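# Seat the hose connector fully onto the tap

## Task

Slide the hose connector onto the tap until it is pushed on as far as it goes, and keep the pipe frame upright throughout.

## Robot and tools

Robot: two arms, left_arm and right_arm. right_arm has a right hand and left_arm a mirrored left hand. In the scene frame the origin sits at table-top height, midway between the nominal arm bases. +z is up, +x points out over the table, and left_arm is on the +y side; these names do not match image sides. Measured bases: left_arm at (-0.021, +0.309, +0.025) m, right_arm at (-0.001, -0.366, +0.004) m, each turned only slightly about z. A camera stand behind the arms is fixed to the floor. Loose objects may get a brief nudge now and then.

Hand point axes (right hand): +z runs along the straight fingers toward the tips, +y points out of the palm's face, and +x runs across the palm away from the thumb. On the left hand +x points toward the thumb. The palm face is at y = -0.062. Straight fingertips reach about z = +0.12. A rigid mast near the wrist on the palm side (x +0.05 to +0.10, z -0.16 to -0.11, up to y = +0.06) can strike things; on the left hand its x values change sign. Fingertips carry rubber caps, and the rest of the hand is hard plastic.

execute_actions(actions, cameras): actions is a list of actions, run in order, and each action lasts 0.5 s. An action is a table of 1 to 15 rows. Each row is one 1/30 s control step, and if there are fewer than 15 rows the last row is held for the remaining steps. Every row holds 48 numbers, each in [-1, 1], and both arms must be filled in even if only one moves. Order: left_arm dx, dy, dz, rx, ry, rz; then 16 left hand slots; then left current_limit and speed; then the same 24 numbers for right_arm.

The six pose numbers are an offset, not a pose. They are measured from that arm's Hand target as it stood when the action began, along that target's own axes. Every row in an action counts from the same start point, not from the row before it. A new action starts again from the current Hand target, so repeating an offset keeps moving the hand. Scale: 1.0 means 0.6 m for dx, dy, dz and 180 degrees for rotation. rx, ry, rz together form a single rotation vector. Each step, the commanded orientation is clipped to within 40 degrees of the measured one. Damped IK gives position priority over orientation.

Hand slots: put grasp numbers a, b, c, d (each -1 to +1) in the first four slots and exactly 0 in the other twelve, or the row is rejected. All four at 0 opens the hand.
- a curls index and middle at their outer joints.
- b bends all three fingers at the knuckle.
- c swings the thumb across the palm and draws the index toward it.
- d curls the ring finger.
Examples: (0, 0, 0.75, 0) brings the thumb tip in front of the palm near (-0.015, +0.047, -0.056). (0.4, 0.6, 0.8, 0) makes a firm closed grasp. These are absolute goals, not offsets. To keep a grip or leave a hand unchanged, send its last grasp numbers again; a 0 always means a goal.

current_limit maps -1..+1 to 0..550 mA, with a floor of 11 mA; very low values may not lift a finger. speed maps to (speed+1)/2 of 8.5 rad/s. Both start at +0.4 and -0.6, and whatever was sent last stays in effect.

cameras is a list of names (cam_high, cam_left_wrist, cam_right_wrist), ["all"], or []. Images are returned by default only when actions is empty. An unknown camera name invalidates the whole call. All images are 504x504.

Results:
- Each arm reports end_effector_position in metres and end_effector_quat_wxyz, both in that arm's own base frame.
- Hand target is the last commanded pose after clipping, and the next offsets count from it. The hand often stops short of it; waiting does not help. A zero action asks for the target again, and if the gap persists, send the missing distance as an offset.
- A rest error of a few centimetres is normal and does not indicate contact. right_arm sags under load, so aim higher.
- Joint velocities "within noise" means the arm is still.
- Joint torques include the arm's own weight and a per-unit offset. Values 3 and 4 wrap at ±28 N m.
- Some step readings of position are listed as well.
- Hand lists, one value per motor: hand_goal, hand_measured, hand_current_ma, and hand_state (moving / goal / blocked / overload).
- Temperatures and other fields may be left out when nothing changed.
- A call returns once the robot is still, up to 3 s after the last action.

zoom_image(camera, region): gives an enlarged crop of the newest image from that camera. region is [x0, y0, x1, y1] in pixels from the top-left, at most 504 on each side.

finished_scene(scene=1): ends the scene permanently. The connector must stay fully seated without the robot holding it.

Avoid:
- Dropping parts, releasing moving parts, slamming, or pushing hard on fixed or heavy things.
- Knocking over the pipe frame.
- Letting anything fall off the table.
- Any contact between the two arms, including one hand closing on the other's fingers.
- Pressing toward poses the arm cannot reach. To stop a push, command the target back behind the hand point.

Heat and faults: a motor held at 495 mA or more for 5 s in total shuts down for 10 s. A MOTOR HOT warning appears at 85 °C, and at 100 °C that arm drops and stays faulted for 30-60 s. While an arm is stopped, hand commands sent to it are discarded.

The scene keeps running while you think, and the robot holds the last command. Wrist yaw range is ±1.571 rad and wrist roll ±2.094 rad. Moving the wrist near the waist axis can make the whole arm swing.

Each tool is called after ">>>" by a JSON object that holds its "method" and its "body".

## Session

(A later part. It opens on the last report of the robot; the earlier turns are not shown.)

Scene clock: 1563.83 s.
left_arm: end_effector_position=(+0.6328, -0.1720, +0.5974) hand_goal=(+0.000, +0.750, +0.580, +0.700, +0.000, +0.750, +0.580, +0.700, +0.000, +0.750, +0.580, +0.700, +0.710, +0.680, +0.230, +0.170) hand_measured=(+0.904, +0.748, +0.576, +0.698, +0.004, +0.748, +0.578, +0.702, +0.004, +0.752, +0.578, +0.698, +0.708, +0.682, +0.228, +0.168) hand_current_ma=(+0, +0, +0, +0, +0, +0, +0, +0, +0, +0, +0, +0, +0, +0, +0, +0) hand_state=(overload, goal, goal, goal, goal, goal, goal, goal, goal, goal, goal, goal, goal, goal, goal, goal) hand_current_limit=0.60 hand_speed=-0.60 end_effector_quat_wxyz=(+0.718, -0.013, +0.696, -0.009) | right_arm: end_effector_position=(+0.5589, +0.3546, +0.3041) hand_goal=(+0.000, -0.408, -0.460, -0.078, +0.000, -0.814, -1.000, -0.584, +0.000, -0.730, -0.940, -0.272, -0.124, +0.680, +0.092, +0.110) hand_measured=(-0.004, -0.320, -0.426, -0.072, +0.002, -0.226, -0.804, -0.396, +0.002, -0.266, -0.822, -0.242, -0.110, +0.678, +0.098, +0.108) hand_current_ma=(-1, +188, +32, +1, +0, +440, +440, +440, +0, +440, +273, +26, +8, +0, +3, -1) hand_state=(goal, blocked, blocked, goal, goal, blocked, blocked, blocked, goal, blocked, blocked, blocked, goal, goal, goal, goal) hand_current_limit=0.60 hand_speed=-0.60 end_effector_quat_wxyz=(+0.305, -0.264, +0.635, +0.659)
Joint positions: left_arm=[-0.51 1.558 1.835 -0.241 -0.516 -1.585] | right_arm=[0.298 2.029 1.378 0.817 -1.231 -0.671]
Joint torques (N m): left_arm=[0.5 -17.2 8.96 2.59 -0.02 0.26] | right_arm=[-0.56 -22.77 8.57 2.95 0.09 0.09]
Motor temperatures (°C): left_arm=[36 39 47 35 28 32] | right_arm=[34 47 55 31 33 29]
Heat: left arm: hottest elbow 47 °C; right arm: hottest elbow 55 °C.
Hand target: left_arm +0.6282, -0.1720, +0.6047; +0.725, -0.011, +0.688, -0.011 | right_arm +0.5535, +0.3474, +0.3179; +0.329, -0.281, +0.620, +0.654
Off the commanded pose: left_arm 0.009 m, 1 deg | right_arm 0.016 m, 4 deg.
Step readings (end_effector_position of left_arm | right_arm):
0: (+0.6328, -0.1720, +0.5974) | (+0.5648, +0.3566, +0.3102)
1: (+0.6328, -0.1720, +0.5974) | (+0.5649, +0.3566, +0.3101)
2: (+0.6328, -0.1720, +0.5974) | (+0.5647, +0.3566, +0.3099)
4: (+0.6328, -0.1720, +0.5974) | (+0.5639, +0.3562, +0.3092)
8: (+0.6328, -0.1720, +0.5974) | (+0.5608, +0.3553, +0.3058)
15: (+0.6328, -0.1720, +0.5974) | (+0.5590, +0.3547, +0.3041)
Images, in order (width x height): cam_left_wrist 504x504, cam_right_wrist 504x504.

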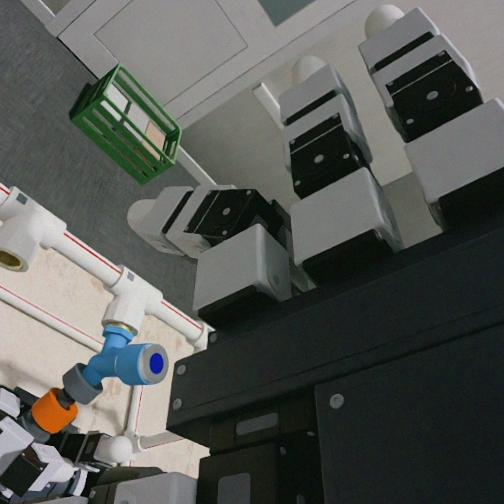

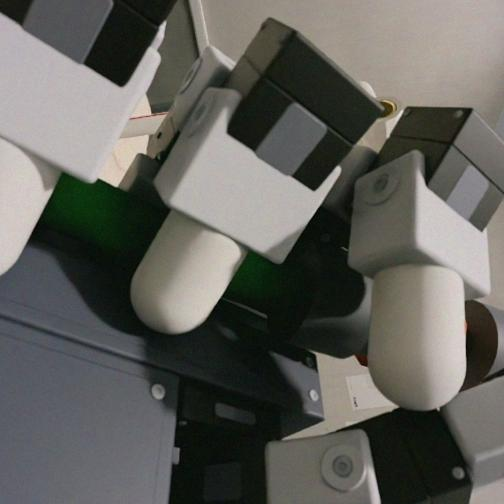

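>>> {"method": "execute_actions", "body": {"actions": [[[0,0,0,0,0,0,0,0,0,0,0,0,0,0,0,0,0,0,0,0,0,0,0.6,-0.6,0.0081,-0.0017,-0.0007,0,0,0,1,0.86,0.55,0.95,0,0,0,0,0,0,0,0,0,0,0,0,0.6,-0.6],[0,0,0,0,0,0,0,0,0,0,0,0,0,0,0,0,0,0,0,0,0,0,0.6,-0.6,0.0163,-0.0033,-0.0014,0,0,0,1,0.86,0.55,0.95,0,0,0,0,0,0,0,0,0,0,0,0,0.6,-0.6],[0,0,0,0,0,0,0,0,0,0,0,0,0,0,0,0,0,0,0,0,0,0,0.6,-0.6,0.0244,-0.005,-0.0021,0,0,0,1,0.86,0.55,0.95,0,0,0,0,0,0,0,0,0,0,0,0,0.6,-0.6]],[[0,0,0,0,0,0,0,0,0,0,0,0,0,0,0,0,0,0,0,0,0,0,0.6,-0.6,0.0081,-0.0017,-0.0007,0,0,0,1,0.86,0.55,0.95,0,0,0,0,0,0,0,0,0,0,0,0,0.6,-0.6],[0,0,0,0,0,0,0,0,0,0,0,0,0,0,0,0,0,0,0,0,0,0,0.6,-0.6,0.0163,-0.0033,-0.0014,0,0,0,1,0.86,0.55,0.95,0,0,0,0,0,0,0,0,0,0,0,0,0.6,-0.6],[0,0,0,0,0,0,0,0,0,0,0,0,0,0,0,0,0,0,0,0,0,0,0.6,-0.6,0.0244,-0.005,-0.0021,0,0,0,1,0.86,0.55,0.95,0,0,0,0,0,0,0,0,0,0,0,0,0.6,-0.6]]], "cameras": ["all"]}}

>>> {"method": "zoom_image", "body": {"camera": "cam_left_wrist", "region": [10, 350, 100, 440]}}

>>> {"method": "zoom_image", "body": {"camera": "cam_right_wrist", "region": [404, 280, 504, 380]}}

>>> {"method": "zoom_image", "body": {"camera": "cam_high", "region": [140, 90, 190, 140]}}

Scene clock: 1565.90 s.
left_arm: end_effector_position=(+0.6328, -0.1720, +0.5974) hand_goal=(+0.000, +0.750, +0.580, +0.700, +0.000, +0.750, +0.580, +0.700, +0.000, +0.750, +0.580, +0.700, +0.710, +0.680, +0.230, +0.170) hand_measured=(+0.904, +0.748, +0.576, +0.698, +0.004, +0.748, +0.578, +0.702, +0.004, +0.752, +0.578, +0.698, +0.708, +0.682, +0.228, +0.168) hand_current_ma=(+0, +0, +0, +0, +0, +0, +0, +0, +0, +0, +0, +0, +0, +0, +0, +0) hand_state=(overload, goal, goal, goal, goal, goal, goal, goal, goal, goal, goal, goal, goal, goal, goal, goal) hand_current_limit=0.60 hand_speed=-0.60 end_effector_quat_wxyz=(+0.718, -0.013, +0.696, -0.009) | right_arm: end_effector_position=(+0.5434, +0.3495, +0.2880) hand_goal=(+0.000, -0.408, -0.460, -0.078, +0.000, -0.814, -1.000, -0.584, +0.000, -0.730, -0.940, -0.272, -0.124, +0.680, +0.092, +0.110) hand_measured=(-0.004, -0.320, -0.426, -0.072, +0.002, -0.228, -0.804, -0.396, +0.002, -0.266, -0.822, -0.242, -0.110, +0.678, +0.098, +0.108) hand_current_ma=(-1, +188, +32, +1, +0, +440, +440, +440, +0, +440, +273, +26, +8, +0, +3, -1) hand_state=(goal, blocked, blocked, goal, goal, blocked, blocked, blocked, goal, blocked, blocked, blocked, goal, goal, goal, goal) hand_current_limit=0.60 hand_speed=-0.60 end_effector_quat_wxyz=(+0.314, -0.269, +0.629, +0.658)
Joint positions: left_arm=[-0.51 1.558 1.835 -0.241 -0.516 -1.585] | right_arm=[0.298 2.029 1.316 0.903 -1.226 -0.671]
Joint torques (N m): left_arm=[0.56 -17.2 8.96 2.59 -0.01 0.26] | right_arm=[-0.21 -20.78 8.23 2.56 0.18 0.05]
Motor temperatures (°C): left_arm=[36 39 47 35 28 32] | right_arm=[34 47 55 31 33 29]
Heat: left arm: hottest elbow 47 °C; right arm: hottest elbow 55 °C.
Hand target: left_arm +0.6282, -0.1720, +0.6047; +0.725, -0.011, +0.688, -0.011 | right_arm +0.5397, +0.3475, +0.2912; +0.329, -0.281, +0.621, +0.654
Off the commanded pose: left_arm 0.009 m, 1 deg | right_arm 0.005 m, 2 deg.
Step readings (end_effector_position of left_arm | right_arm):
0: (+0.6328, -0.1720, +0.5974) | (+0.5589, +0.3546, +0.3042)
1: (+0.6328, -0.1720, +0.5974) | (+0.5589, +0.3546, +0.3042)
2: (+0.6328, -0.1720, +0.5974) | (+0.5588, +0.3546, +0.3040)
4: (+0.6328, -0.1720, +0.5974) | (+0.5578, +0.3542, +0.3029)
8: (+0.6328, -0.1720, +0.5974) | (+0.5543, +0.3531, +0.2988)
15: (+0.6328, -0.1720, +0.5974) | (+0.5525, +0.3526, +0.2974)
16: (+0.6328, -0.1720, +0.5974) | (+0.5523, +0.3525, +0.2973)
17: (+0.6328, -0.1720, +0.5974) | (+0.5522, +0.3525, +0.2972)
19: (+0.6328, -0.1720, +0.5974) | (+0.5511, +0.3521, +0.2961)
23: (+0.6328, -0.1720, +0.5974) | (+0.5471, +0.3509, +0.2909)
30: (+0.6328, -0.1720, +0.5974) | (+0.5436, +0.3498, +0.2879)

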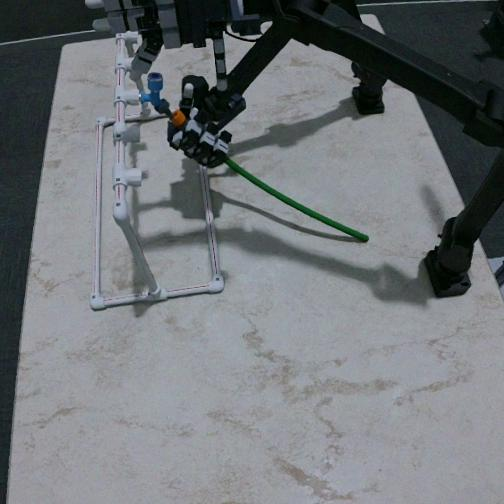

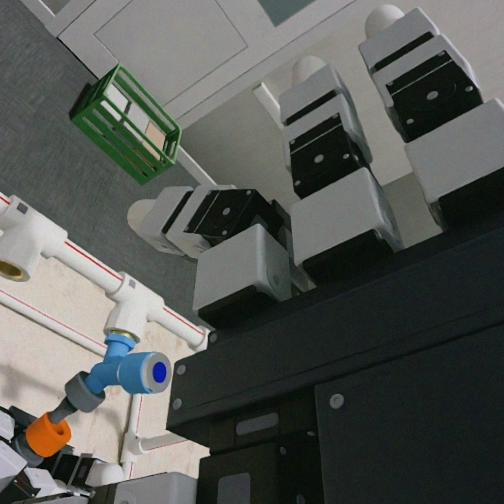

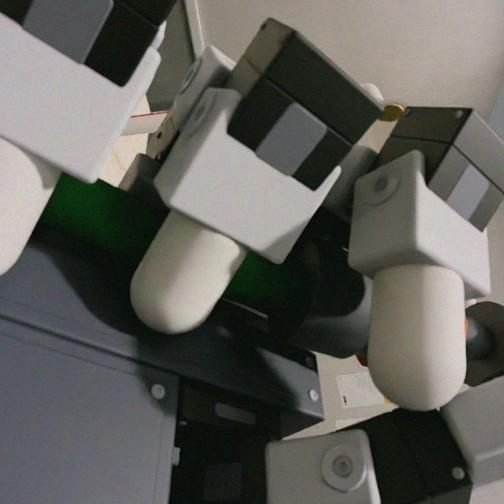

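Scaled by 5.600 from the camera's 504x504 image, which has a finer 720x720 frame.

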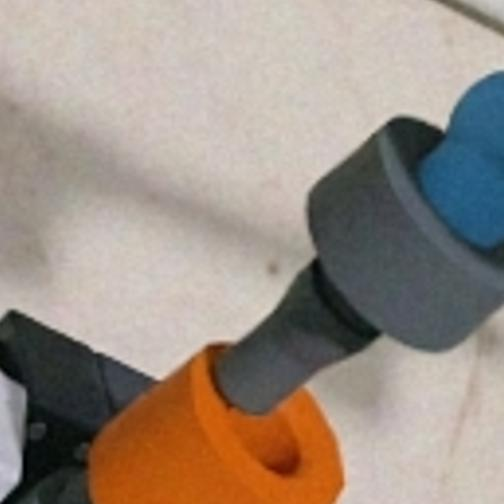

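Scaled by 5.040 from the camera's 504x504 image, which has a finer 720x720 frame.

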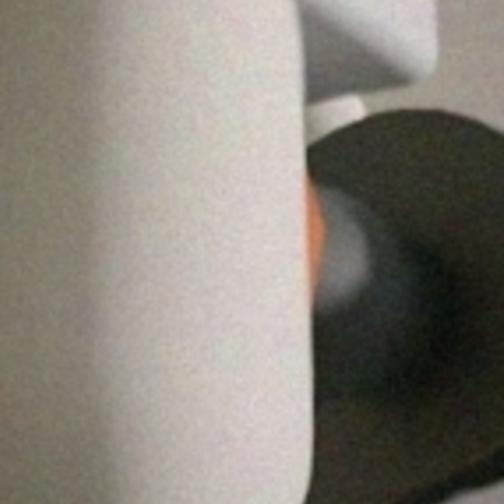

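Scaled by 10.080 from the camera's 504x504 image, which has a finer 720x720 frame.

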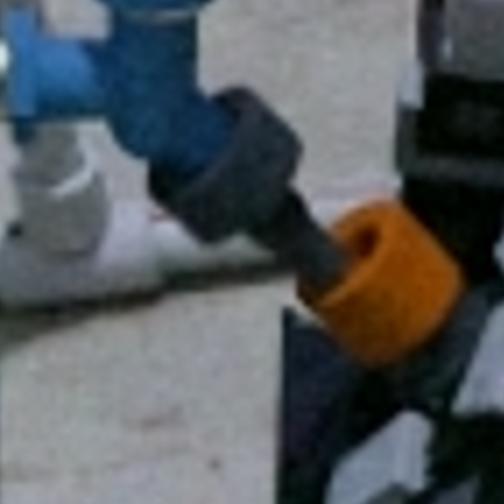

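>>> {"method": "execute_actions", "body": {"actions": [[[0,0,0,0,0,0,0,0,0,0,0,0,0,0,0,0,0,0,0,0,0,0,0.6,-0.6,0.0059,-0.0022,0.007,0.0012,0.001,0.0043,1,0.86,0.55,0.95,0,0,0,0,0,0,0,0,0,0,0,0,0.6,-0.6],[0,0,0,0,0,0,0,0,0,0,0,0,0,0,0,0,0,0,0,0,0,0,0.6,-0.6,0.0117,-0.0044,0.014,0.0025,0.0021,0.0087,1,0.86,0.55,0.95,0,0,0,0,0,0,0,0,0,0,0,0,0.6,-0.6],[0,0,0,0,0,0,0,0,0,0,0,0,0,0,0,0,0,0,0,0,0,0,0.6,-0.6,0.0176,-0.0066,0.021,0.0037,0.0031,0.013,1,0.86,0.55,0.95,0,0,0,0,0,0,0,0,0,0,0,0,0.6,-0.6]]], "cameras": ["cam_left_wrist","cam_right_wrist"]}}

>>> {"method": "zoom_image", "body": {"camera": "cam_left_wrist", "region": [10, 360, 100, 450]}}

>>> {"method": "zoom_image", "body": {"camera": "cam_right_wrist", "region": [404, 280, 504, 380]}}

Scene clock: 1568.23 s.
left_arm: end_effector_position=(+0.6328, -0.1720, +0.5974) hand_goal=(+0.000, +0.750, +0.580, +0.700, +0.000, +0.750, +0.580, +0.700, +0.000, +0.750, +0.580, +0.700, +0.710, +0.680, +0.230, +0.170) hand_measured=(+0.904, +0.748, +0.576, +0.698, +0.004, +0.748, +0.578, +0.702, +0.004, +0.752, +0.578, +0.698, +0.708, +0.682, +0.228, +0.168) hand_current_ma=(+0, +0, +0, +0, +0, +0, +0, +0, +0, +0, +0, +0, +0, +0, +0, +0) hand_state=(overload, goal, goal, goal, goal, goal, goal, goal, goal, goal, goal, goal, goal, goal, goal, goal) hand_current_limit=0.60 hand_speed=-0.60 end_effector_quat_wxyz=(+0.718, -0.013, +0.696, -0.009) | right_arm: end_effector_position=(+0.5416, +0.3553, +0.2842) hand_goal=(+0.000, -0.408, -0.460, -0.078, +0.000, -0.814, -1.000, -0.584, +0.000, -0.730, -0.940, -0.272, -0.124, +0.680, +0.092, +0.110) hand_measured=(-0.004, -0.320, -0.426, -0.072, +0.002, -0.228, -0.804, -0.396, +0.002, -0.266, -0.822, -0.242, -0.110, +0.678, +0.098, +0.108) hand_current_ma=(-1, +188, +32, +1, +0, +440, +440, +440, +0, +440, +273, +26, +8, +0, +3, -1) hand_state=(goal, blocked, blocked, goal, goal, blocked, blocked, blocked, goal, blocked, blocked, blocked, goal, goal, goal, goal) hand_current_limit=0.60 hand_speed=-0.60 end_effector_quat_wxyz=(+0.313, -0.262, +0.633, +0.658)
Joint positions: left_arm=[-0.51 1.558 1.835 -0.241 -0.516 -1.585] | right_arm=[0.308 2.029 1.304 0.901 -1.206 -0.672]
Joint torques (N m): left_arm=[0.56 -17.14 8.98 2.58 -0.02 0.26] | right_arm=[0.73 -20.54 8.06 1.4 0.24 -0.01]
Motor temperatures (°C): left_arm=[36 39 47 35 28 32] | right_arm=[34 47 55 31 33 29]
Heat: left arm: hottest elbow 47 °C; right arm: hottest elbow 55 °C.
Hand target: left_arm +0.6282, -0.1720, +0.6047; +0.725, -0.011, +0.688, -0.011 | right_arm +0.5367, +0.3609, +0.2815; +0.314, -0.269, +0.631, +0.656
Off the commanded pose: left_arm 0.009 m, 1 deg | right_arm 0.008 m, 1 deg.
Step readings (end_effector_position of left_arm | right_arm):
0: (+0.6328, -0.1720, +0.5974) | (+0.5434, +0.3495, +0.2880)
1: (+0.6328, -0.1720, +0.5974) | (+0.5434, +0.3495, +0.2880)
2: (+0.6328, -0.1720, +0.5974) | (+0.5435, +0.3495, +0.2880)
4: (+0.6328, -0.1720, +0.5974) | (+0.5442, +0.3498, +0.2875)
8: (+0.6328, -0.1720, +0.5974) | (+0.5436, +0.3516, +0.2850)
15: (+0.6328, -0.1720, +0.5974) | (+0.5416, +0.3549, +0.2843)
Images, in order (width x height): cam_left_wrist 504x504, cam_right_wrist 504x504.

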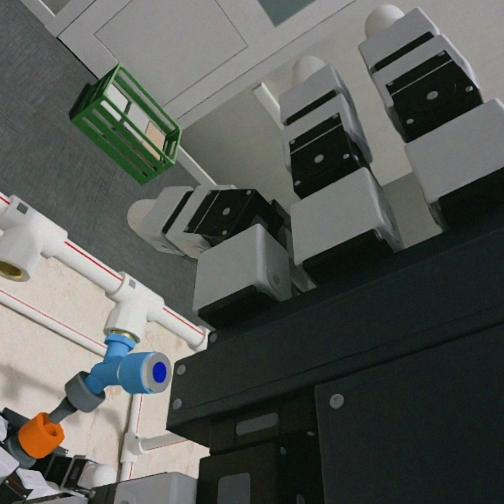

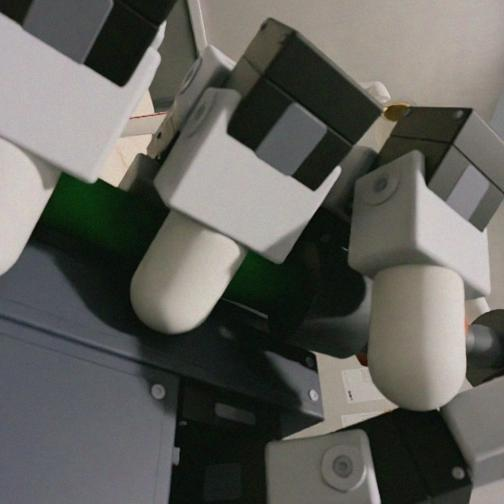

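Scaled by 5.600 from the camera's 504x504 image, which has a finer 720x720 frame.

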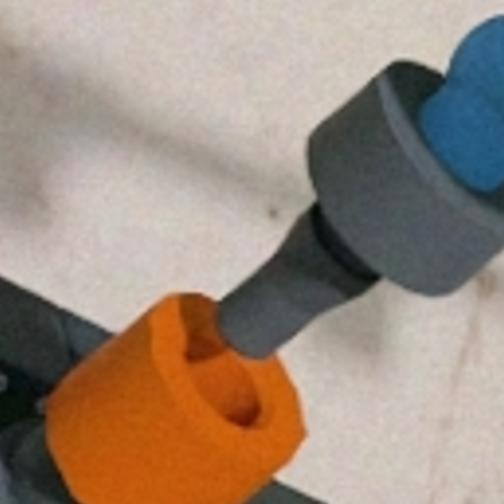

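Scaled by 5.040 from the camera's 504x504 image, which has a finer 720x720 frame.

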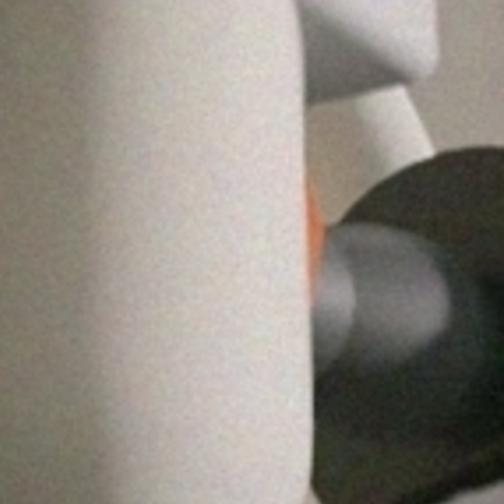

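>>> {"method": "execute_actions", "body": {"actions": [], "cameras": ["cam_high","cam_right_wrist"]}}

>>> {"method": "zoom_image", "body": {"camera": "cam_high", "region": [145, 90, 195, 140]}}

>>> {"method": "zoom_image", "body": {"camera": "cam_right_wrist", "region": [444, 300, 504, 360]}}

Scene clock: 1569.30 s.
left_arm: end_effector_position=(+0.6328, -0.1720, +0.5974) hand_goal=(+0.000, +0.750, +0.580, +0.700, +0.000, +0.750, +0.580, +0.700, +0.000, +0.750, +0.580, +0.700, +0.710, +0.680, +0.230, +0.170) hand_measured=(+0.904, +0.748, +0.576, +0.698, +0.004, +0.748, +0.578, +0.702, +0.004, +0.752, +0.578, +0.698, +0.708, +0.682, +0.228, +0.168) hand_current_ma=(+0, +0, +0, +0, +0, +0, +0, +0, +0, +0, +0, +0, +0, +0, +0, +0) hand_state=(overload, goal, goal, goal, goal, goal, goal, goal, goal, goal, goal, goal, goal, goal, goal, goal) hand_current_limit=0.60 hand_speed=-0.60 end_effector_quat_wxyz=(+0.718, -0.013, +0.696, -0.009) | right_arm: end_effector_position=(+0.5416, +0.3553, +0.2842) hand_goal=(+0.000, -0.408, -0.460, -0.078, +0.000, -0.814, -1.000, -0.584, +0.000, -0.730, -0.940, -0.272, -0.124, +0.680, +0.092, +0.110) hand_measured=(-0.004, -0.320, -0.426, -0.072, +0.002, -0.228, -0.804, -0.396, +0.002, -0.266, -0.822, -0.242, -0.110, +0.678, +0.098, +0.108) hand_current_ma=(-1, +188, +32, +1, +0, +440, +440, +440, +0, +440, +273, +26, +8, +0, +3, -1) hand_state=(goal, blocked, blocked, goal, goal, blocked, blocked, blocked, goal, blocked, blocked, blocked, goal, goal, goal, goal) hand_current_limit=0.60 hand_speed=-0.60 end_effector_quat_wxyz=(+0.313, -0.262, +0.633, +0.658)
Joint positions: left_arm=[-0.51 1.558 1.835 -0.241 -0.516 -1.585] | right_arm=[0.308 2.029 1.304 0.901 -1.206 -0.672]
Joint velocities: within noise
Joint torques (N m): left_arm=[0.5 -17.2 8.96 2.59 -0.02 0.26] | right_arm=[0.62 -20.48 8.05 1.46 0.25 -0.03]
Motor temperatures (°C): left_arm=[36 39 47 35 28 32] | right_arm=[34 47 54 31 33 29]
Heat: left arm: hottest elbow 47 °C; right arm: hottest elbow 54 °C.
Hand target: left_arm +0.6282, -0.1720, +0.6047; +0.725, -0.011, +0.688, -0.011 | right_arm +0.5367, +0.3609, +0.2815; +0.314, -0.269, +0.631, +0.656
Off the commanded pose: left_arm 0.009 m, 1 deg | right_arm 0.008 m, 1 deg.
Images, in order (width x height): cam_high 504x504, cam_right_wrist 504x504.

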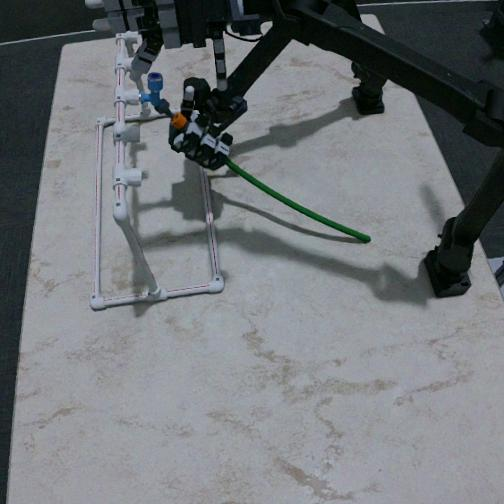

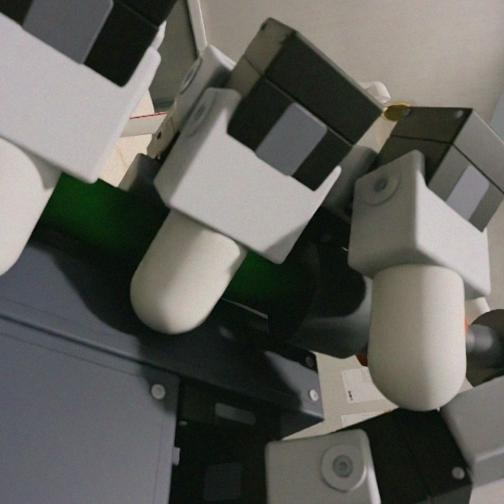

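Scaled by 10.080 from the camera's 504x504 image, which has a finer 720x720 frame.

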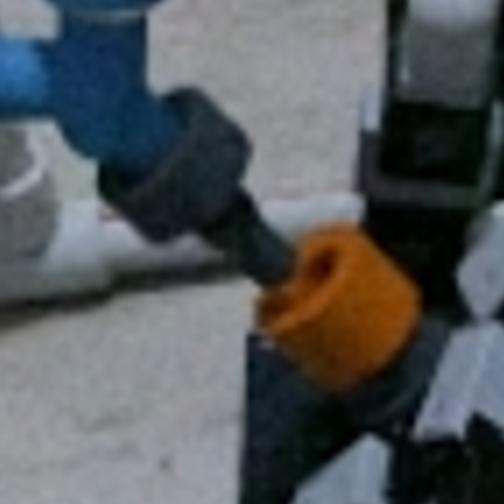

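Scaled by 8.400 from the camera's 504x504 image, which has a finer 720x720 frame.

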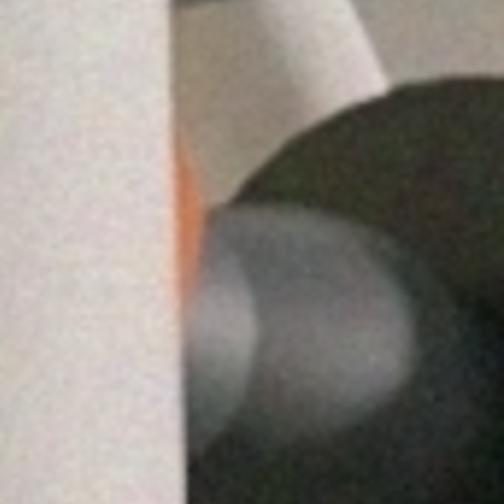

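>>> {"method": "execute_actions", "body": {"actions": [[[0,0,0,0,0,0,0,0,0,0,0,0,0,0,0,0,0,0,0,0,0,0,0.6,-0.6,-0.0011,-0.0035,0.0012,0.001,0.0008,0.0035,1,0.86,0.55,0.95,0,0,0,0,0,0,0,0,0,0,0,0,0.6,-0.6],[0,0,0,0,0,0,0,0,0,0,0,0,0,0,0,0,0,0,0,0,0,0,0.6,-0.6,-0.0021,-0.007,0.0023,0.002,0.0017,0.007,1,0.86,0.55,0.95,0,0,0,0,0,0,0,0,0,0,0,0,0.6,-0.6],[0,0,0,0,0,0,0,0,0,0,0,0,0,0,0,0,0,0,0,0,0,0,0.6,-0.6,-0.0032,-0.0105,0.0035,0.003,0.0025,0.0104,1,0.86,0.55,0.95,0,0,0,0,0,0,0,0,0,0,0,0,0.6,-0.6]]], "cameras": ["all"]}}

>>> {"method": "zoom_image", "body": {"camera": "cam_left_wrist", "region": [10, 360, 100, 450]}}

>>> {"method": "zoom_image", "body": {"camera": "cam_right_wrist", "region": [444, 300, 504, 360]}}

>>> {"method": "zoom_image", "body": {"camera": "cam_high", "region": [145, 90, 195, 140]}}

Scene clock: 1574.10 s.
left_arm: end_effector_position=(+0.6328, -0.1720, +0.5974) hand_goal=(+0.000, +0.750, +0.580, +0.700, +0.000, +0.750, +0.580, +0.700, +0.000, +0.750, +0.580, +0.700, +0.710, +0.680, +0.230, +0.170) hand_measured=(+0.904, +0.748, +0.576, +0.698, +0.004, +0.748, +0.578, +0.702, +0.004, +0.752, +0.578, +0.698, +0.708, +0.682, +0.228, +0.168) hand_current_ma=(+0, +0, +0, +0, +0, +0, +0, +0, +0, +0, +0, +0, +0, +0, +0, +0) hand_state=(overload, goal, goal, goal, goal, goal, goal, goal, goal, goal, goal, goal, goal, goal, goal, goal) hand_current_limit=0.60 hand_speed=-0.60 end_effector_quat_wxyz=(+0.718, -0.013, +0.696, -0.009) | right_arm: end_effector_position=(+0.5452, +0.3565, +0.2806) hand_goal=(+0.000, -0.408, -0.460, -0.078, +0.000, -0.814, -1.000, -0.584, +0.000, -0.730, -0.940, -0.272, -0.124, +0.680, +0.092, +0.110) hand_measured=(-0.004, -0.320, -0.426, -0.072, +0.002, -0.228, -0.804, -0.396, +0.002, -0.266, -0.822, -0.242, -0.110, +0.678, +0.098, +0.108) hand_current_ma=(-1, +188, +32, +1, +0, +440, +440, +440, +0, +440, +273, +26, +8, +0, +3, -1) hand_state=(goal, blocked, blocked, goal, goal, blocked, blocked, blocked, goal, blocked, blocked, blocked, goal, goal, goal, goal) hand_current_limit=0.60 hand_speed=-0.60 end_effector_quat_wxyz=(+0.300, -0.251, +0.642, +0.659)
Joint positions: left_arm=[-0.51 1.558 1.835 -0.241 -0.516 -1.585] | right_arm=[0.308 2.029 1.304 0.861 -1.205 -0.672]
Joint torques (N m): left_arm=[0.5 -17.14 8.96 2.58 -0.02 0.26] | right_arm=[0.91 -19.9 8.96 1.39 0.2 -0.02]
Heat: left arm: hottest elbow 46 °C; right arm: hottest elbow 54 °C.
Hand target: left_arm +0.6282, -0.1720, +0.6047; +0.725, -0.011, +0.688, -0.011 | right_arm +0.5428, +0.3629, +0.2789; +0.302, -0.260, +0.640, +0.657
Off the commanded pose: left_arm 0.009 m, 1 deg | right_arm 0.007 m, 1 deg.
Step readings (end_effector_position of left_arm | right_arm):
0: (+0.6328, -0.1720, +0.5974) | (+0.5416, +0.3553, +0.2842)
1: (+0.6328, -0.1720, +0.5974) | (+0.5416, +0.3553, +0.2842)
2: (+0.6328, -0.1720, +0.5974) | (+0.5417, +0.3554, +0.2840)
4: (+0.6328, -0.1720, +0.5974) | (+0.5426, +0.3557, +0.2832)
8: (+0.6328, -0.1720, +0.5974) | (+0.5444, +0.3562, +0.2814)
15: (+0.6328, -0.1720, +0.5974) | (+0.5451, +0.3565, +0.2807)

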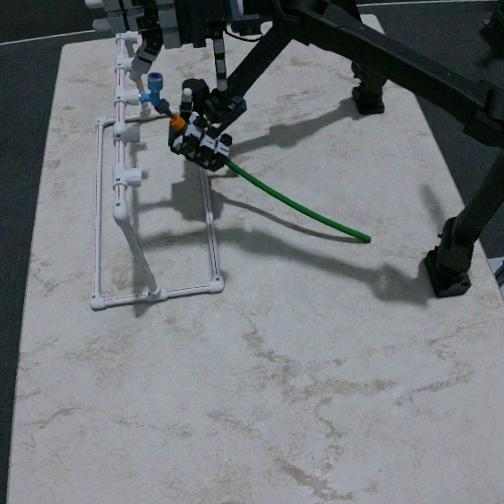

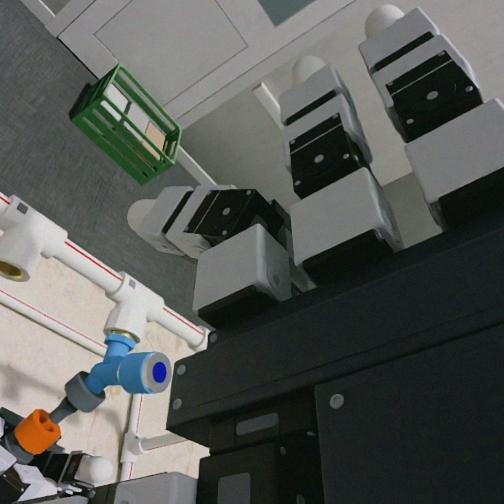

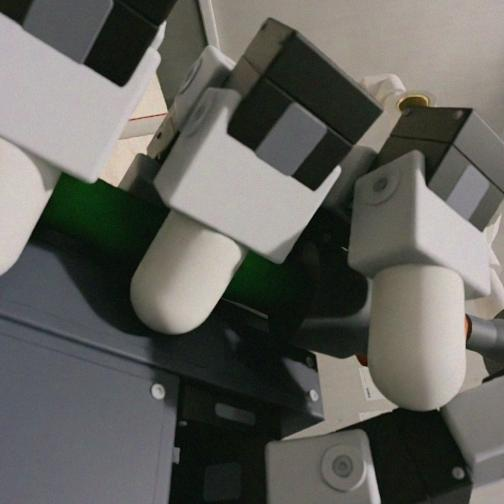

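Scaled by 5.600 from the camera's 504x504 image, which has a finer 720x720 frame.

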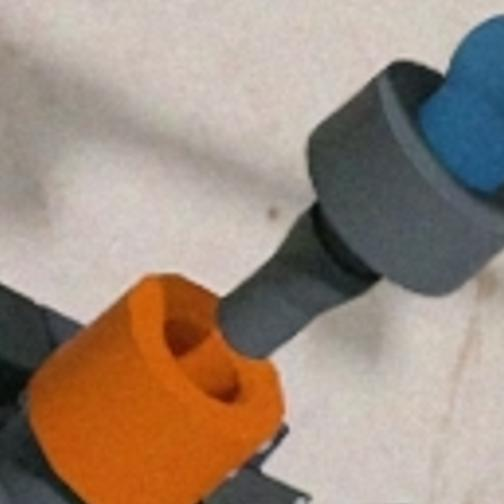

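Scaled by 8.400 from the camera's 504x504 image, which has a finer 720x720 frame.

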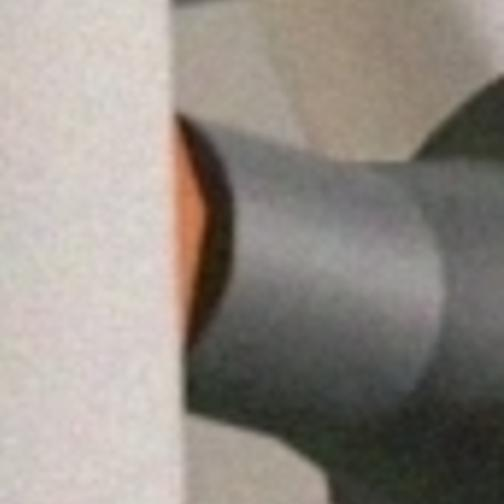

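Scaled by 10.080 from the camera's 504x504 image, which has a finer 720x720 frame.

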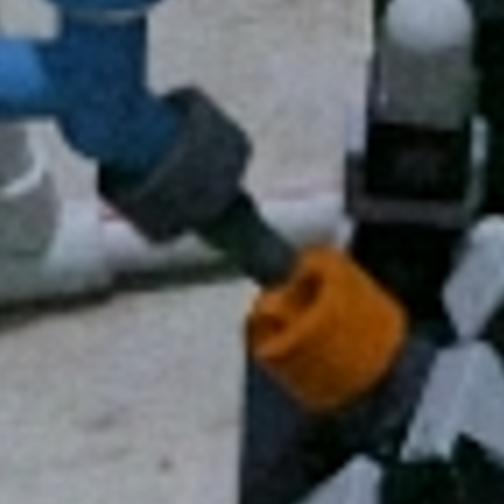

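>>> {"method": "zoom_image", "body": {"camera": "cam_high", "region": [110, 60, 190, 140]}}

>>> {"method": "zoom_image", "body": {"camera": "cam_right_wrist", "region": [404, 280, 504, 380]}}

>>> {"method": "zoom_image", "body": {"camera": "cam_left_wrist", "region": [0, 280, 200, 480]}}

Scaled by 6.300 from the camera's 504x504 image, which has a finer 720x720 frame.

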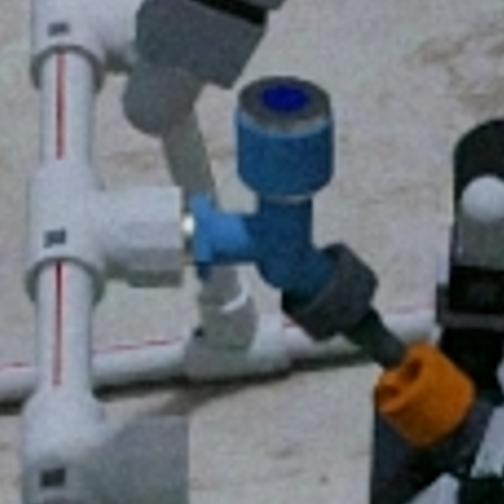

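Scaled by 5.040 from the camera's 504x504 image, which has a finer 720x720 frame.

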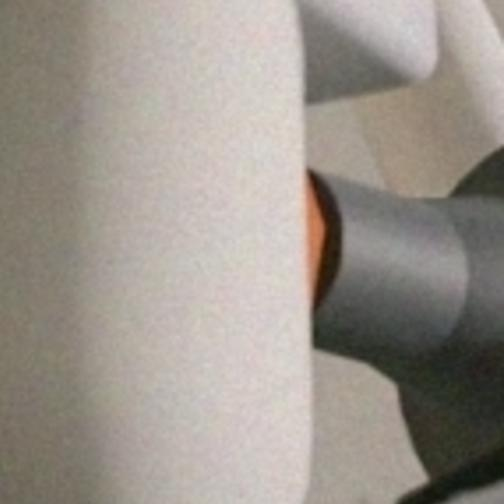

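Scaled by 2.520 from the camera's 504x504 image, which has a finer 720x720 frame.

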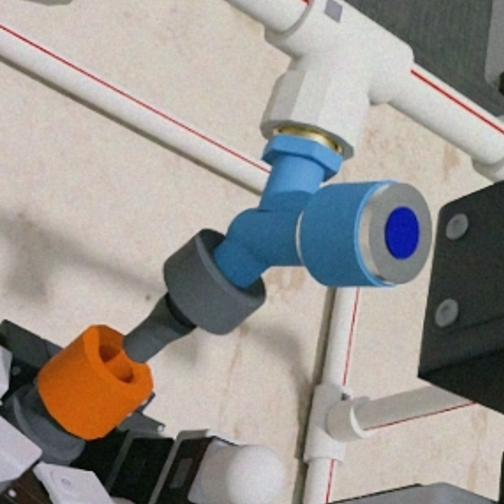

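>>> {"method": "zoom_image", "body": {"camera": "cam_right_wrist", "region": [460, 306, 504, 350]}}

>>> {"method": "zoom_image", "body": {"camera": "cam_right_wrist", "region": [460, 330, 504, 374]}}

Scaled by 11.455 from the camera's 504x504 image, which has a finer 720x720 frame.

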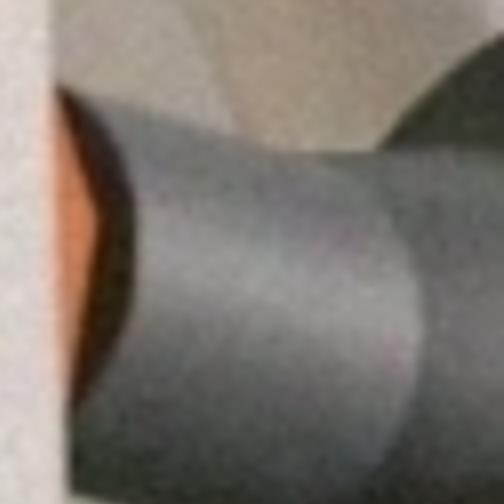

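Scaled by 11.455 from the camera's 504x504 image, which has a finer 720x720 frame.

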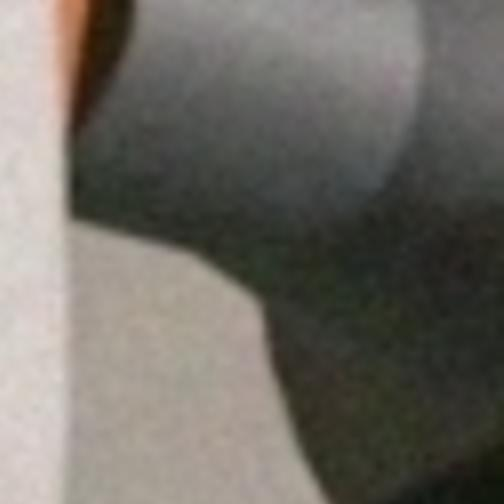

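>>> {"method": "zoom_image", "body": {"camera": "cam_right_wrist", "region": [230, 210, 390, 370]}}

>>> {"method": "zoom_image", "body": {"camera": "cam_right_wrist", "region": [20, 160, 260, 400]}}

Scaled by 3.150 from the camera's 504x504 image, which has a finer 720x720 frame.

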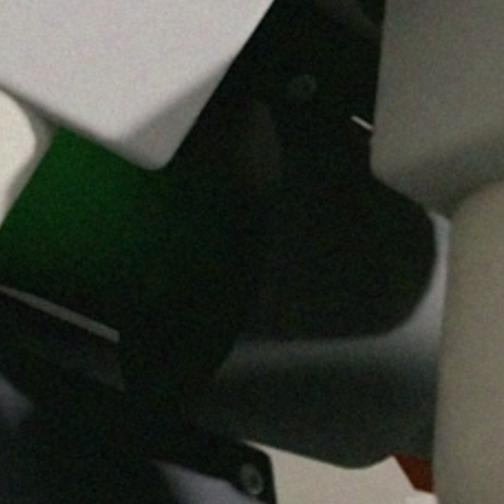

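Scaled by 2.100 from the camera's 504x504 image, which has a finer 720x720 frame.

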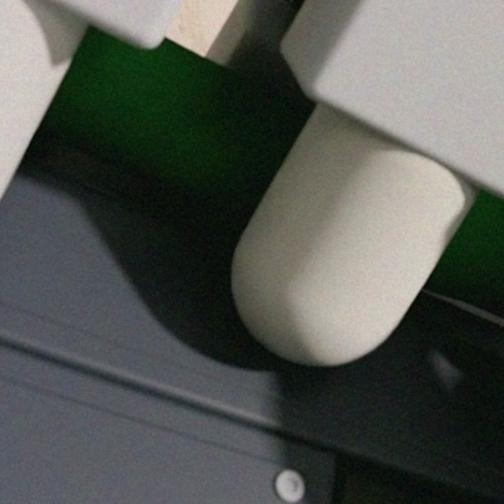

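>>> {"method": "execute_actions", "body": {"actions": [[[0.0087,0.0039,0.0249,0,0,0,0,0,0.75,0,0,0,0,0,0,0,0,0,0,0,0,0,0.6,-0.6,0,0,0,0,0,0,1,0.86,0.55,0.95,0,0,0,0,0,0,0,0,0,0,0,0,0.6,-0.6],[0.0174,0.0078,0.0498,0,0,0,0,0,0.75,0,0,0,0,0,0,0,0,0,0,0,0,0,0.6,-0.6,0,0,0,0,0,0,1,0.86,0.55,0.95,0,0,0,0,0,0,0,0,0,0,0,0,0.6,-0.6],[0.0261,0.0117,0.0747,0,0,0,0,0,0.75,0,0,0,0,0,0,0,0,0,0,0,0,0,0.6,-0.6,0,0,0,0,0,0,1,0.86,0.55,0.95,0,0,0,0,0,0,0,0,0,0,0,0,0.6,-0.6],[0.0348,0.0156,0.0996,0,0,0,0,0,0.75,0,0,0,0,0,0,0,0,0,0,0,0,0,0.6,-0.6,0,0,0,0,0,0,1,0.86,0.55,0.95,0,0,0,0,0,0,0,0,0,0,0,0,0.6,-0.6],[0.0435,0.0195,0.1245,0,0,0,0,0,0.75,0,0,0,0,0,0,0,0,0,0,0,0,0,0.6,-0.6,0,0,0,0,0,0,1,0.86,0.55,0.95,0,0,0,0,0,0,0,0,0,0,0,0,0.6,-0.6]],[[0.0087,0.0039,0.0249,0.028,0,0,0,0,0.75,0,0,0,0,0,0,0,0,0,0,0,0,0,0.6,-0.6,0,0,0,0,0,0,1,0.86,0.55,0.95,0,0,0,0,0,0,0,0,0,0,0,0,0.6,-0.6],[0.0174,0.0078,0.0498,0.056,0,0,0,0,0.75,0,0,0,0,0,0,0,0,0,0,0,0,0,0.6,-0.6,0,0,0,0,0,0,1,0.86,0.55,0.95,0,0,0,0,0,0,0,0,0,0,0,0,0.6,-0.6],[0.0261,0.0117,0.0747,0.084,0,0,0,0,0.75,0,0,0,0,0,0,0,0,0,0,0,0,0,0.6,-0.6,0,0,0,0,0,0,1,0.86,0.55,0.95,0,0,0,0,0,0,0,0,0,0,0,0,0.6,-0.6],[0.0348,0.0156,0.0996,0.112,0,0,0,0,0.75,0,0,0,0,0,0,0,0,0,0,0,0,0,0.6,-0.6,0,0,0,0,0,0,1,0.86,0.55,0.95,0,0,0,0,0,0,0,0,0,0,0,0,0.6,-0.6],[0.0435,0.0195,0.1245,0.139,0,0,0,0,0.75,0,0,0,0,0,0,0,0,0,0,0,0,0,0.6,-0.6,0,0,0,0,0,0,1,0.86,0.55,0.95,0,0,0,0,0,0,0,0,0,0,0,0,0.6,-0.6]]], "cameras": ["cam_high","cam_left_wrist"]}}

Scene clock: 1586.53 s.
left_arm: end_effector_position=(+0.7762, -0.1457, +0.5127) hand_goal=(+0.000, +0.488, +0.168, +0.700, +0.000, +0.750, +0.580, +0.926, +0.000, +0.938, +0.580, +0.700, -0.564, +0.680, +0.042, +0.058) hand_measured=(+0.904, +0.488, +0.172, +0.698, +0.004, +0.750, +0.578, +0.924, +0.004, +0.938, +0.578, +0.698, -0.544, +0.682, +0.044, +0.060) hand_current_ma=(+0, +0, +0, +0, +0, +0, +0, +0, +0, +0, +0, +0, +6, +0, +0, +0) hand_state=(overload, goal, goal, goal, goal, goal, goal, goal, goal, goal, goal, goal, blocked, goal, goal, goal) hand_current_limit=0.60 hand_speed=-0.60 end_effector_quat_wxyz=(+0.682, +0.148, +0.700, -0.155) | right_arm: end_effector_position=(+0.5452, +0.3565, +0.2806) hand_goal=(+0.000, -0.408, -0.460, -0.078, +0.000, -0.814, -1.000, -0.584, +0.000, -0.730, -0.940, -0.272, -0.124, +0.680, +0.092, +0.110) hand_measured=(-0.004, -0.320, -0.426, -0.072, +0.002, -0.228, -0.804, -0.396, +0.002, -0.266, -0.822, -0.242, -0.110, +0.678, +0.098, +0.108) hand_current_ma=(-1, +188, +32, +1, +0, +440, +440, +440, +0, +440, +273, +26, +8, +0, +3, -1) hand_state=(goal, blocked, blocked, goal, goal, blocked, blocked, blocked, goal, blocked, blocked, blocked, goal, goal, goal, goal) hand_current_limit=0.60 hand_speed=-0.60 end_effector_quat_wxyz=(+0.300, -0.251, +0.642, +0.659)
Joint positions: left_arm=[-0.251 1.732 1.862 -0.153 0.18 -1.582] | right_arm=[0.308 2.029 1.304 0.861 -1.205 -0.672]
Joint torques (N m): left_arm=[0.44 -18.78 16.49 2.74 -0.06 0.15] | right_arm=[0.85 -19.96 9.03 1.48 0.21 -0.03]
Heat: left arm: hottest elbow 47 °C; right arm: hottest elbow 53 °C.
Hand target: left_arm +0.7802, -0.1501, +0.5598; +0.711, +0.146, +0.669, -0.160 | right_arm +0.5428, +0.3629, +0.2789; +0.302, -0.260, +0.640, +0.657
Off the commanded pose: left_arm 0.047 m, 5 deg | right_arm 0.007 m, 1 deg.
Step readings (end_effector_position of left_arm | right_arm):
0: (+0.6328, -0.1720, +0.5974) | (+0.5452, +0.3565, +0.2806)
1: (+0.6329, -0.1722, +0.5975) | (+0.5452, +0.3565, +0.2806)
2: (+0.6333, -0.1729, +0.5977) | (+0.5452, +0.3565, +0.2806)
4: (+0.6363, -0.1750, +0.5976) | (+0.5452, +0.3565, +0.2806)
8: (+0.6576, -0.1712, +0.5862) | (+0.5452, +0.3565, +0.2806)
15: (+0.7047, -0.1573, +0.5292) | (+0.5452, +0.3565, +0.2806)
16: (+0.7087, -0.1590, +0.5229) | (+0.5452, +0.3565, +0.2806)
17: (+0.7141, -0.1635, +0.5179) | (+0.5452, +0.3565, +0.2806)
19: (+0.7255, -0.1761, +0.5140) | (+0.5452, +0.3565, +0.2806)
23: (+0.7474, -0.1935, +0.5189) | (+0.5452, +0.3565, +0.2806)
30: (+0.7690, -0.1399, +0.5231) | (+0.5452, +0.3565, +0.2806)
Images, in order (width x height): cam_high 504x504, cam_left_wrist 504x504.

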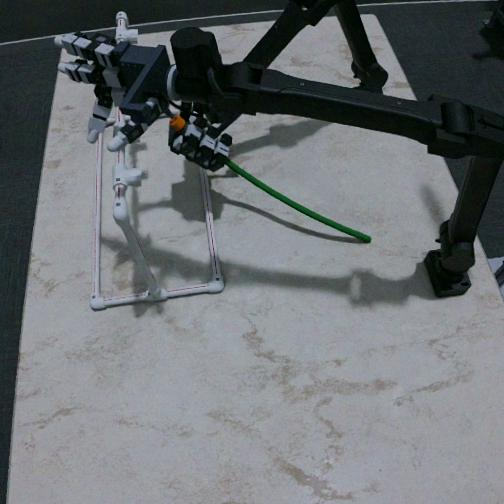

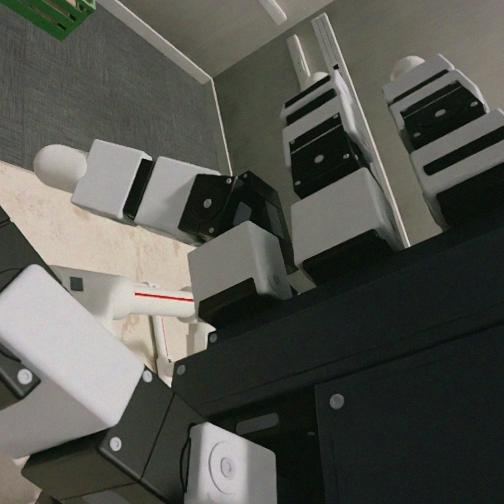

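>>> {"method": "execute_actions", "body": {"actions": [[[-0.009,-0.015,0.016,0.028,0,0,0,0,0.75,0,0,0,0,0,0,0,0,0,0,0,0,0,0.6,-0.6,0,0,0,0,0,0,1,0.86,0.55,0.95,0,0,0,0,0,0,0,0,0,0,0,0,0.6,-0.6],[-0.018,-0.03,0.032,0.056,0,0,0,0,0.75,0,0,0,0,0,0,0,0,0,0,0,0,0,0.6,-0.6,0,0,0,0,0,0,1,0.86,0.55,0.95,0,0,0,0,0,0,0,0,0,0,0,0,0.6,-0.6],[-0.027,-0.045,0.048,0.084,0,0,0,0,0.75,0,0,0,0,0,0,0,0,0,0,0,0,0,0.6,-0.6,0,0,0,0,0,0,1,0.86,0.55,0.95,0,0,0,0,0,0,0,0,0,0,0,0,0.6,-0.6],[-0.036,-0.06,0.064,0.112,0,0,0,0,0.75,0,0,0,0,0,0,0,0,0,0,0,0,0,0.6,-0.6,0,0,0,0,0,0,1,0.86,0.55,0.95,0,0,0,0,0,0,0,0,0,0,0,0,0.6,-0.6],[-0.0447,-0.0748,0.08,0.139,0,0,0,0,0.75,0,0,0,0,0,0,0,0,0,0,0,0,0,0.6,-0.6,0,0,0,0,0,0,1,0.86,0.55,0.95,0,0,0,0,0,0,0,0,0,0,0,0,0.6,-0.6]],[[-0.009,-0.007,0.02,0.028,0,0,0,0,0.75,0,0,0,0,0,0,0,0,0,0,0,0,0,0.6,-0.6,0,0,0,0,0,0,1,0.86,0.55,0.95,0,0,0,0,0,0,0,0,0,0,0,0,0.6,-0.6],[-0.018,-0.014,0.041,0.056,0,0,0,0,0.75,0,0,0,0,0,0,0,0,0,0,0,0,0,0.6,-0.6,0,0,0,0,0,0,1,0.86,0.55,0.95,0,0,0,0,0,0,0,0,0,0,0,0,0.6,-0.6],[-0.027,-0.02,0.061,0.084,0,0,0,0,0.75,0,0,0,0,0,0,0,0,0,0,0,0,0,0.6,-0.6,0,0,0,0,0,0,1,0.86,0.55,0.95,0,0,0,0,0,0,0,0,0,0,0,0,0.6,-0.6],[-0.036,-0.027,0.082,0.112,0,0,0,0,0.75,0,0,0,0,0,0,0,0,0,0,0,0,0,0.6,-0.6,0,0,0,0,0,0,1,0.86,0.55,0.95,0,0,0,0,0,0,0,0,0,0,0,0,0.6,-0.6],[-0.045,-0.034,0.1025,0.139,0,0,0,0,0.75,0,0,0,0,0,0,0,0,0,0,0,0,0,0.6,-0.6,0,0,0,0,0,0,1,0.86,0.55,0.95,0,0,0,0,0,0,0,0,0,0,0,0,0.6,-0.6]]], "cameras": ["cam_high","cam_left_wrist"]}}

Scene clock: 1590.63 s.
left_arm: end_effector_position=(+0.8271, -0.2752, +0.5841) hand_goal=(+0.000, +0.488, +0.168, +0.700, +0.000, +0.750, +0.580, +0.926, +0.000, +0.938, +0.580, +0.700, -0.564, +0.680, +0.042, +0.058) hand_measured=(+0.904, +0.488, +0.172, +0.698, +0.004, +0.750, +0.578, +0.924, +0.004, +0.938, +0.578, +0.698, -0.544, +0.682, +0.044, +0.060) hand_current_ma=(+0, +0, +0, +0, +0, +0, +0, +0, +0, +0, +0, +0, +6, +0, +0, +0) hand_state=(overload, goal, goal, goal, goal, goal, goal, goal, goal, goal, goal, goal, blocked, goal, goal, goal) hand_current_limit=0.60 hand_speed=-0.60 end_effector_quat_wxyz=(+0.598, +0.413, +0.535, -0.431) | right_arm: end_effector_position=(+0.5452, +0.3565, +0.2806) hand_goal=(+0.000, -0.408, -0.460, -0.078, +0.000, -0.814, -1.000, -0.584, +0.000, -0.730, -0.940, -0.272, -0.124, +0.680, +0.092, +0.110) hand_measured=(-0.004, -0.320, -0.426, -0.072, +0.002, -0.228, -0.804, -0.396, +0.002, -0.266, -0.822, -0.242, -0.110, +0.678, +0.098, +0.108) hand_current_ma=(-1, +188, +32, +1, +0, +440, +440, +440, +0, +440, +273, +26, +8, +0, +3, -1) hand_state=(goal, blocked, blocked, goal, goal, blocked, blocked, blocked, goal, blocked, blocked, blocked, goal, goal, goal, goal) hand_current_limit=0.60 hand_speed=-0.60 end_effector_quat_wxyz=(+0.300, -0.251, +0.642, +0.659)
Joint positions: left_arm=[-0.187 2.181 2.653 -0.287 1.088 -1.702] | right_arm=[0.308 2.029 1.304 0.861 -1.205 -0.672]
Joint torques (N m): left_arm=[1.32 -24.47 14.28 1.37 -0.16 0.08] | right_arm=[0.79 -19.96 9.01 1.51 0.21 -0.03]
Heat: left arm: hottest elbow 48 °C; right arm: hottest elbow 53 °C.
Hand target: left_arm +0.8256, -0.2696, +0.6198; +0.582, +0.433, +0.539, -0.428 | right_arm +0.5428, +0.3629, +0.2789; +0.302, -0.260, +0.640, +0.657
Off the commanded pose: left_arm 0.036 m, 3 deg | right_arm 0.007 m, 1 deg.
Step readings (end_effector_position of left_arm | right_arm):
0: (+0.7762, -0.1457, +0.5127) | (+0.5452, +0.3565, +0.2806)
1: (+0.7762, -0.1466, +0.5127) | (+0.5452, +0.3565, +0.2806)
2: (+0.7762, -0.1511, +0.5134) | (+0.5452, +0.3565, +0.2806)
4: (+0.7774, -0.1651, +0.5163) | (+0.5452, +0.3565, +0.2806)
8: (+0.7791, -0.2032, +0.5348) | (+0.5452, +0.3565, +0.2806)
15: (+0.7885, -0.2182, +0.5645) | (+0.5452, +0.3565, +0.2806)
16: (+0.7902, -0.2177, +0.5657) | (+0.5452, +0.3565, +0.2806)
17: (+0.7914, -0.2193, +0.5669) | (+0.5452, +0.3565, +0.2806)
19: (+0.7930, -0.2283, +0.5702) | (+0.5452, +0.3565, +0.2806)
23: (+0.7980, -0.2535, +0.5842) | (+0.5452, +0.3565, +0.2806)
30: (+0.8191, -0.2731, +0.5865) | (+0.5452, +0.3565, +0.2806)
Images, in order (width x height): cam_high 504x504, cam_left_wrist 504x504.

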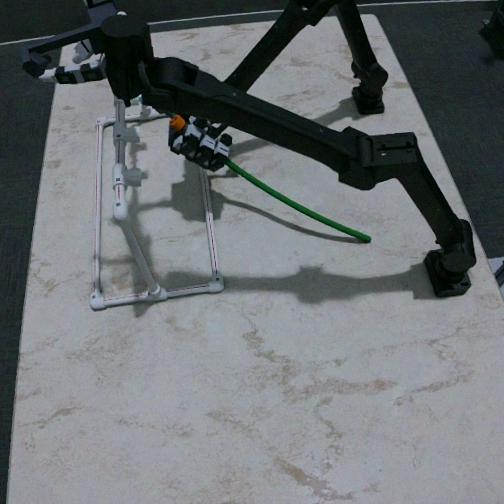

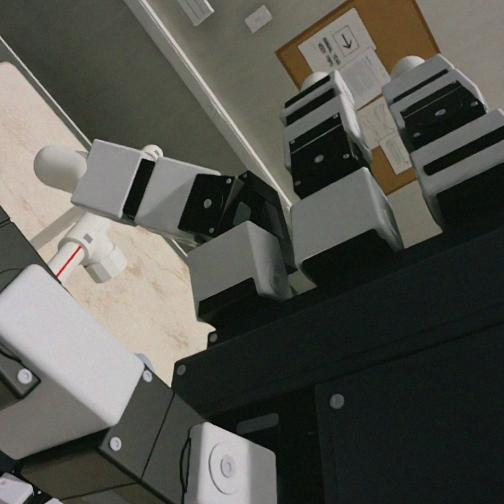

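>>> {"method": "execute_actions", "body": {"actions": [[[0,0,0,0,0,0,0,0,0.4,0,0,0,0,0,0,0,0,0,0,0,0,0,0.6,-0.6,0,0,0,0,0,0,1,0.86,0.55,0.95,0,0,0,0,0,0,0,0,0,0,0,0,0.6,-0.6],[0,0,0,0,0,0,0,0,0,0,0,0,0,0,0,0,0,0,0,0,0,0,0.6,-0.6,0,0,0,0,0,0,1,0.86,0.55,0.95,0,0,0,0,0,0,0,0,0,0,0,0,0.6,-0.6]]], "cameras": ["cam_high","cam_left_wrist","cam_right_wrist"]}}

Scene clock: 1592.20 s.
left_arm: end_effector_position=(+0.8315, -0.2758, +0.5940) hand_goal=(+0.000, +0.750, +0.580, +0.700, +0.000, +0.750, +0.580, +0.700, +0.000, +0.750, +0.580, +0.700, +0.710, +0.680, +0.230, +0.170) hand_measured=(+0.904, +0.748, +0.576, +0.698, +0.004, +0.750, +0.578, +0.702, +0.004, +0.752, +0.578, +0.698, +0.706, +0.682, +0.228, +0.168) hand_current_ma=(+0, +0, +0, +0, +0, +0, +0, +0, +0, +0, +0, +0, +0, +0, +0, +0) hand_state=(overload, goal, goal, goal, goal, goal, goal, goal, goal, goal, goal, goal, goal, goal, goal, goal) hand_current_limit=0.60 hand_speed=-0.60 end_effector_quat_wxyz=(+0.599, +0.413, +0.533, -0.432) | right_arm: end_effector_position=(+0.5452, +0.3565, +0.2806) hand_goal=(+0.000, -0.408, -0.460, -0.078, +0.000, -0.814, -1.000, -0.584, +0.000, -0.730, -0.940, -0.272, -0.124, +0.680, +0.092, +0.110) hand_measured=(-0.004, -0.320, -0.426, -0.072, +0.002, -0.228, -0.804, -0.396, +0.002, -0.266, -0.822, -0.242, -0.110, +0.678, +0.098, +0.108) hand_current_ma=(-1, +188, +32, +1, +0, +440, +440, +440, +0, +440, +273, +26, +8, +0, +3, -1) hand_state=(goal, blocked, blocked, goal, goal, blocked, blocked, blocked, goal, blocked, blocked, blocked, goal, goal, goal, goal) hand_current_limit=0.60 hand_speed=-0.60 end_effector_quat_wxyz=(+0.300, -0.251, +0.642, +0.659)
Joint positions: left_arm=[-0.187 2.284 2.867 -0.383 1.089 -1.714] | right_arm=[0.308 2.029 1.304 0.861 -1.205 -0.672]
Joint torques (N m): left_arm=[1.2 -24.23 13.78 1.43 -0.35 0] | right_arm=[0.73 -19.96 8.99 1.47 0.21 -0.03]
Heat: left arm: hottest elbow 49 °C; right arm: hottest elbow 53 °C.
Hand target: left_arm +0.8255, -0.2695, +0.6200; +0.582, +0.433, +0.539, -0.428 | right_arm +0.5428, +0.3629, +0.2789; +0.302, -0.260, +0.640, +0.657
Off the commanded pose: left_arm 0.027 m, 3 deg | right_arm 0.007 m, 1 deg.
elbow stopped short (left arm): the move would have taken joint 3 (elbow) straighter than the controller allows.
Step readings (end_effector_position of left_arm | right_arm):
0: (+0.8271, -0.2752, +0.5841) | (+0.5452, +0.3565, +0.2806)
1: (+0.8266, -0.2753, +0.5847) | (+0.5452, +0.3565, +0.2806)
2: (+0.8265, -0.2752, +0.5850) | (+0.5452, +0.3565, +0.2806)
4: (+0.8258, -0.2758, +0.5895) | (+0.5452, +0.3565, +0.2806)
8: (+0.8250, -0.2756, +0.5983) | (+0.5452, +0.3565, +0.2806)
15: (+0.8267, -0.2753, +0.6024) | (+0.5452, +0.3565, +0.2806)

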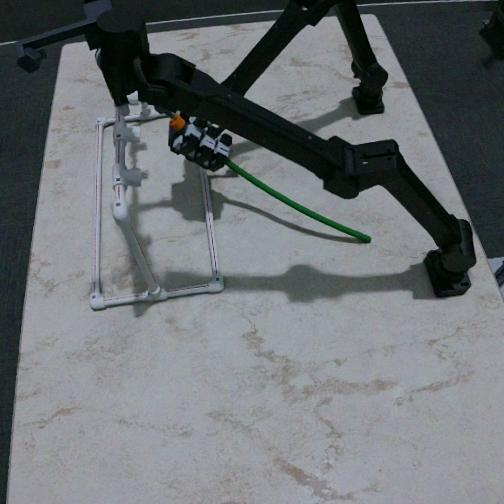

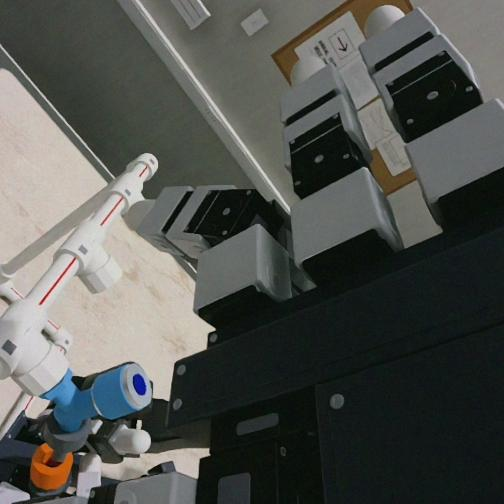

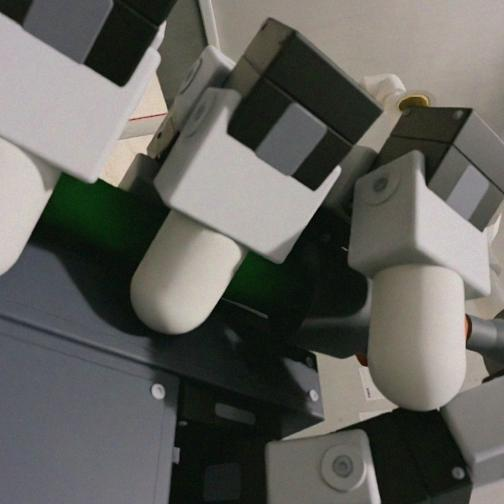

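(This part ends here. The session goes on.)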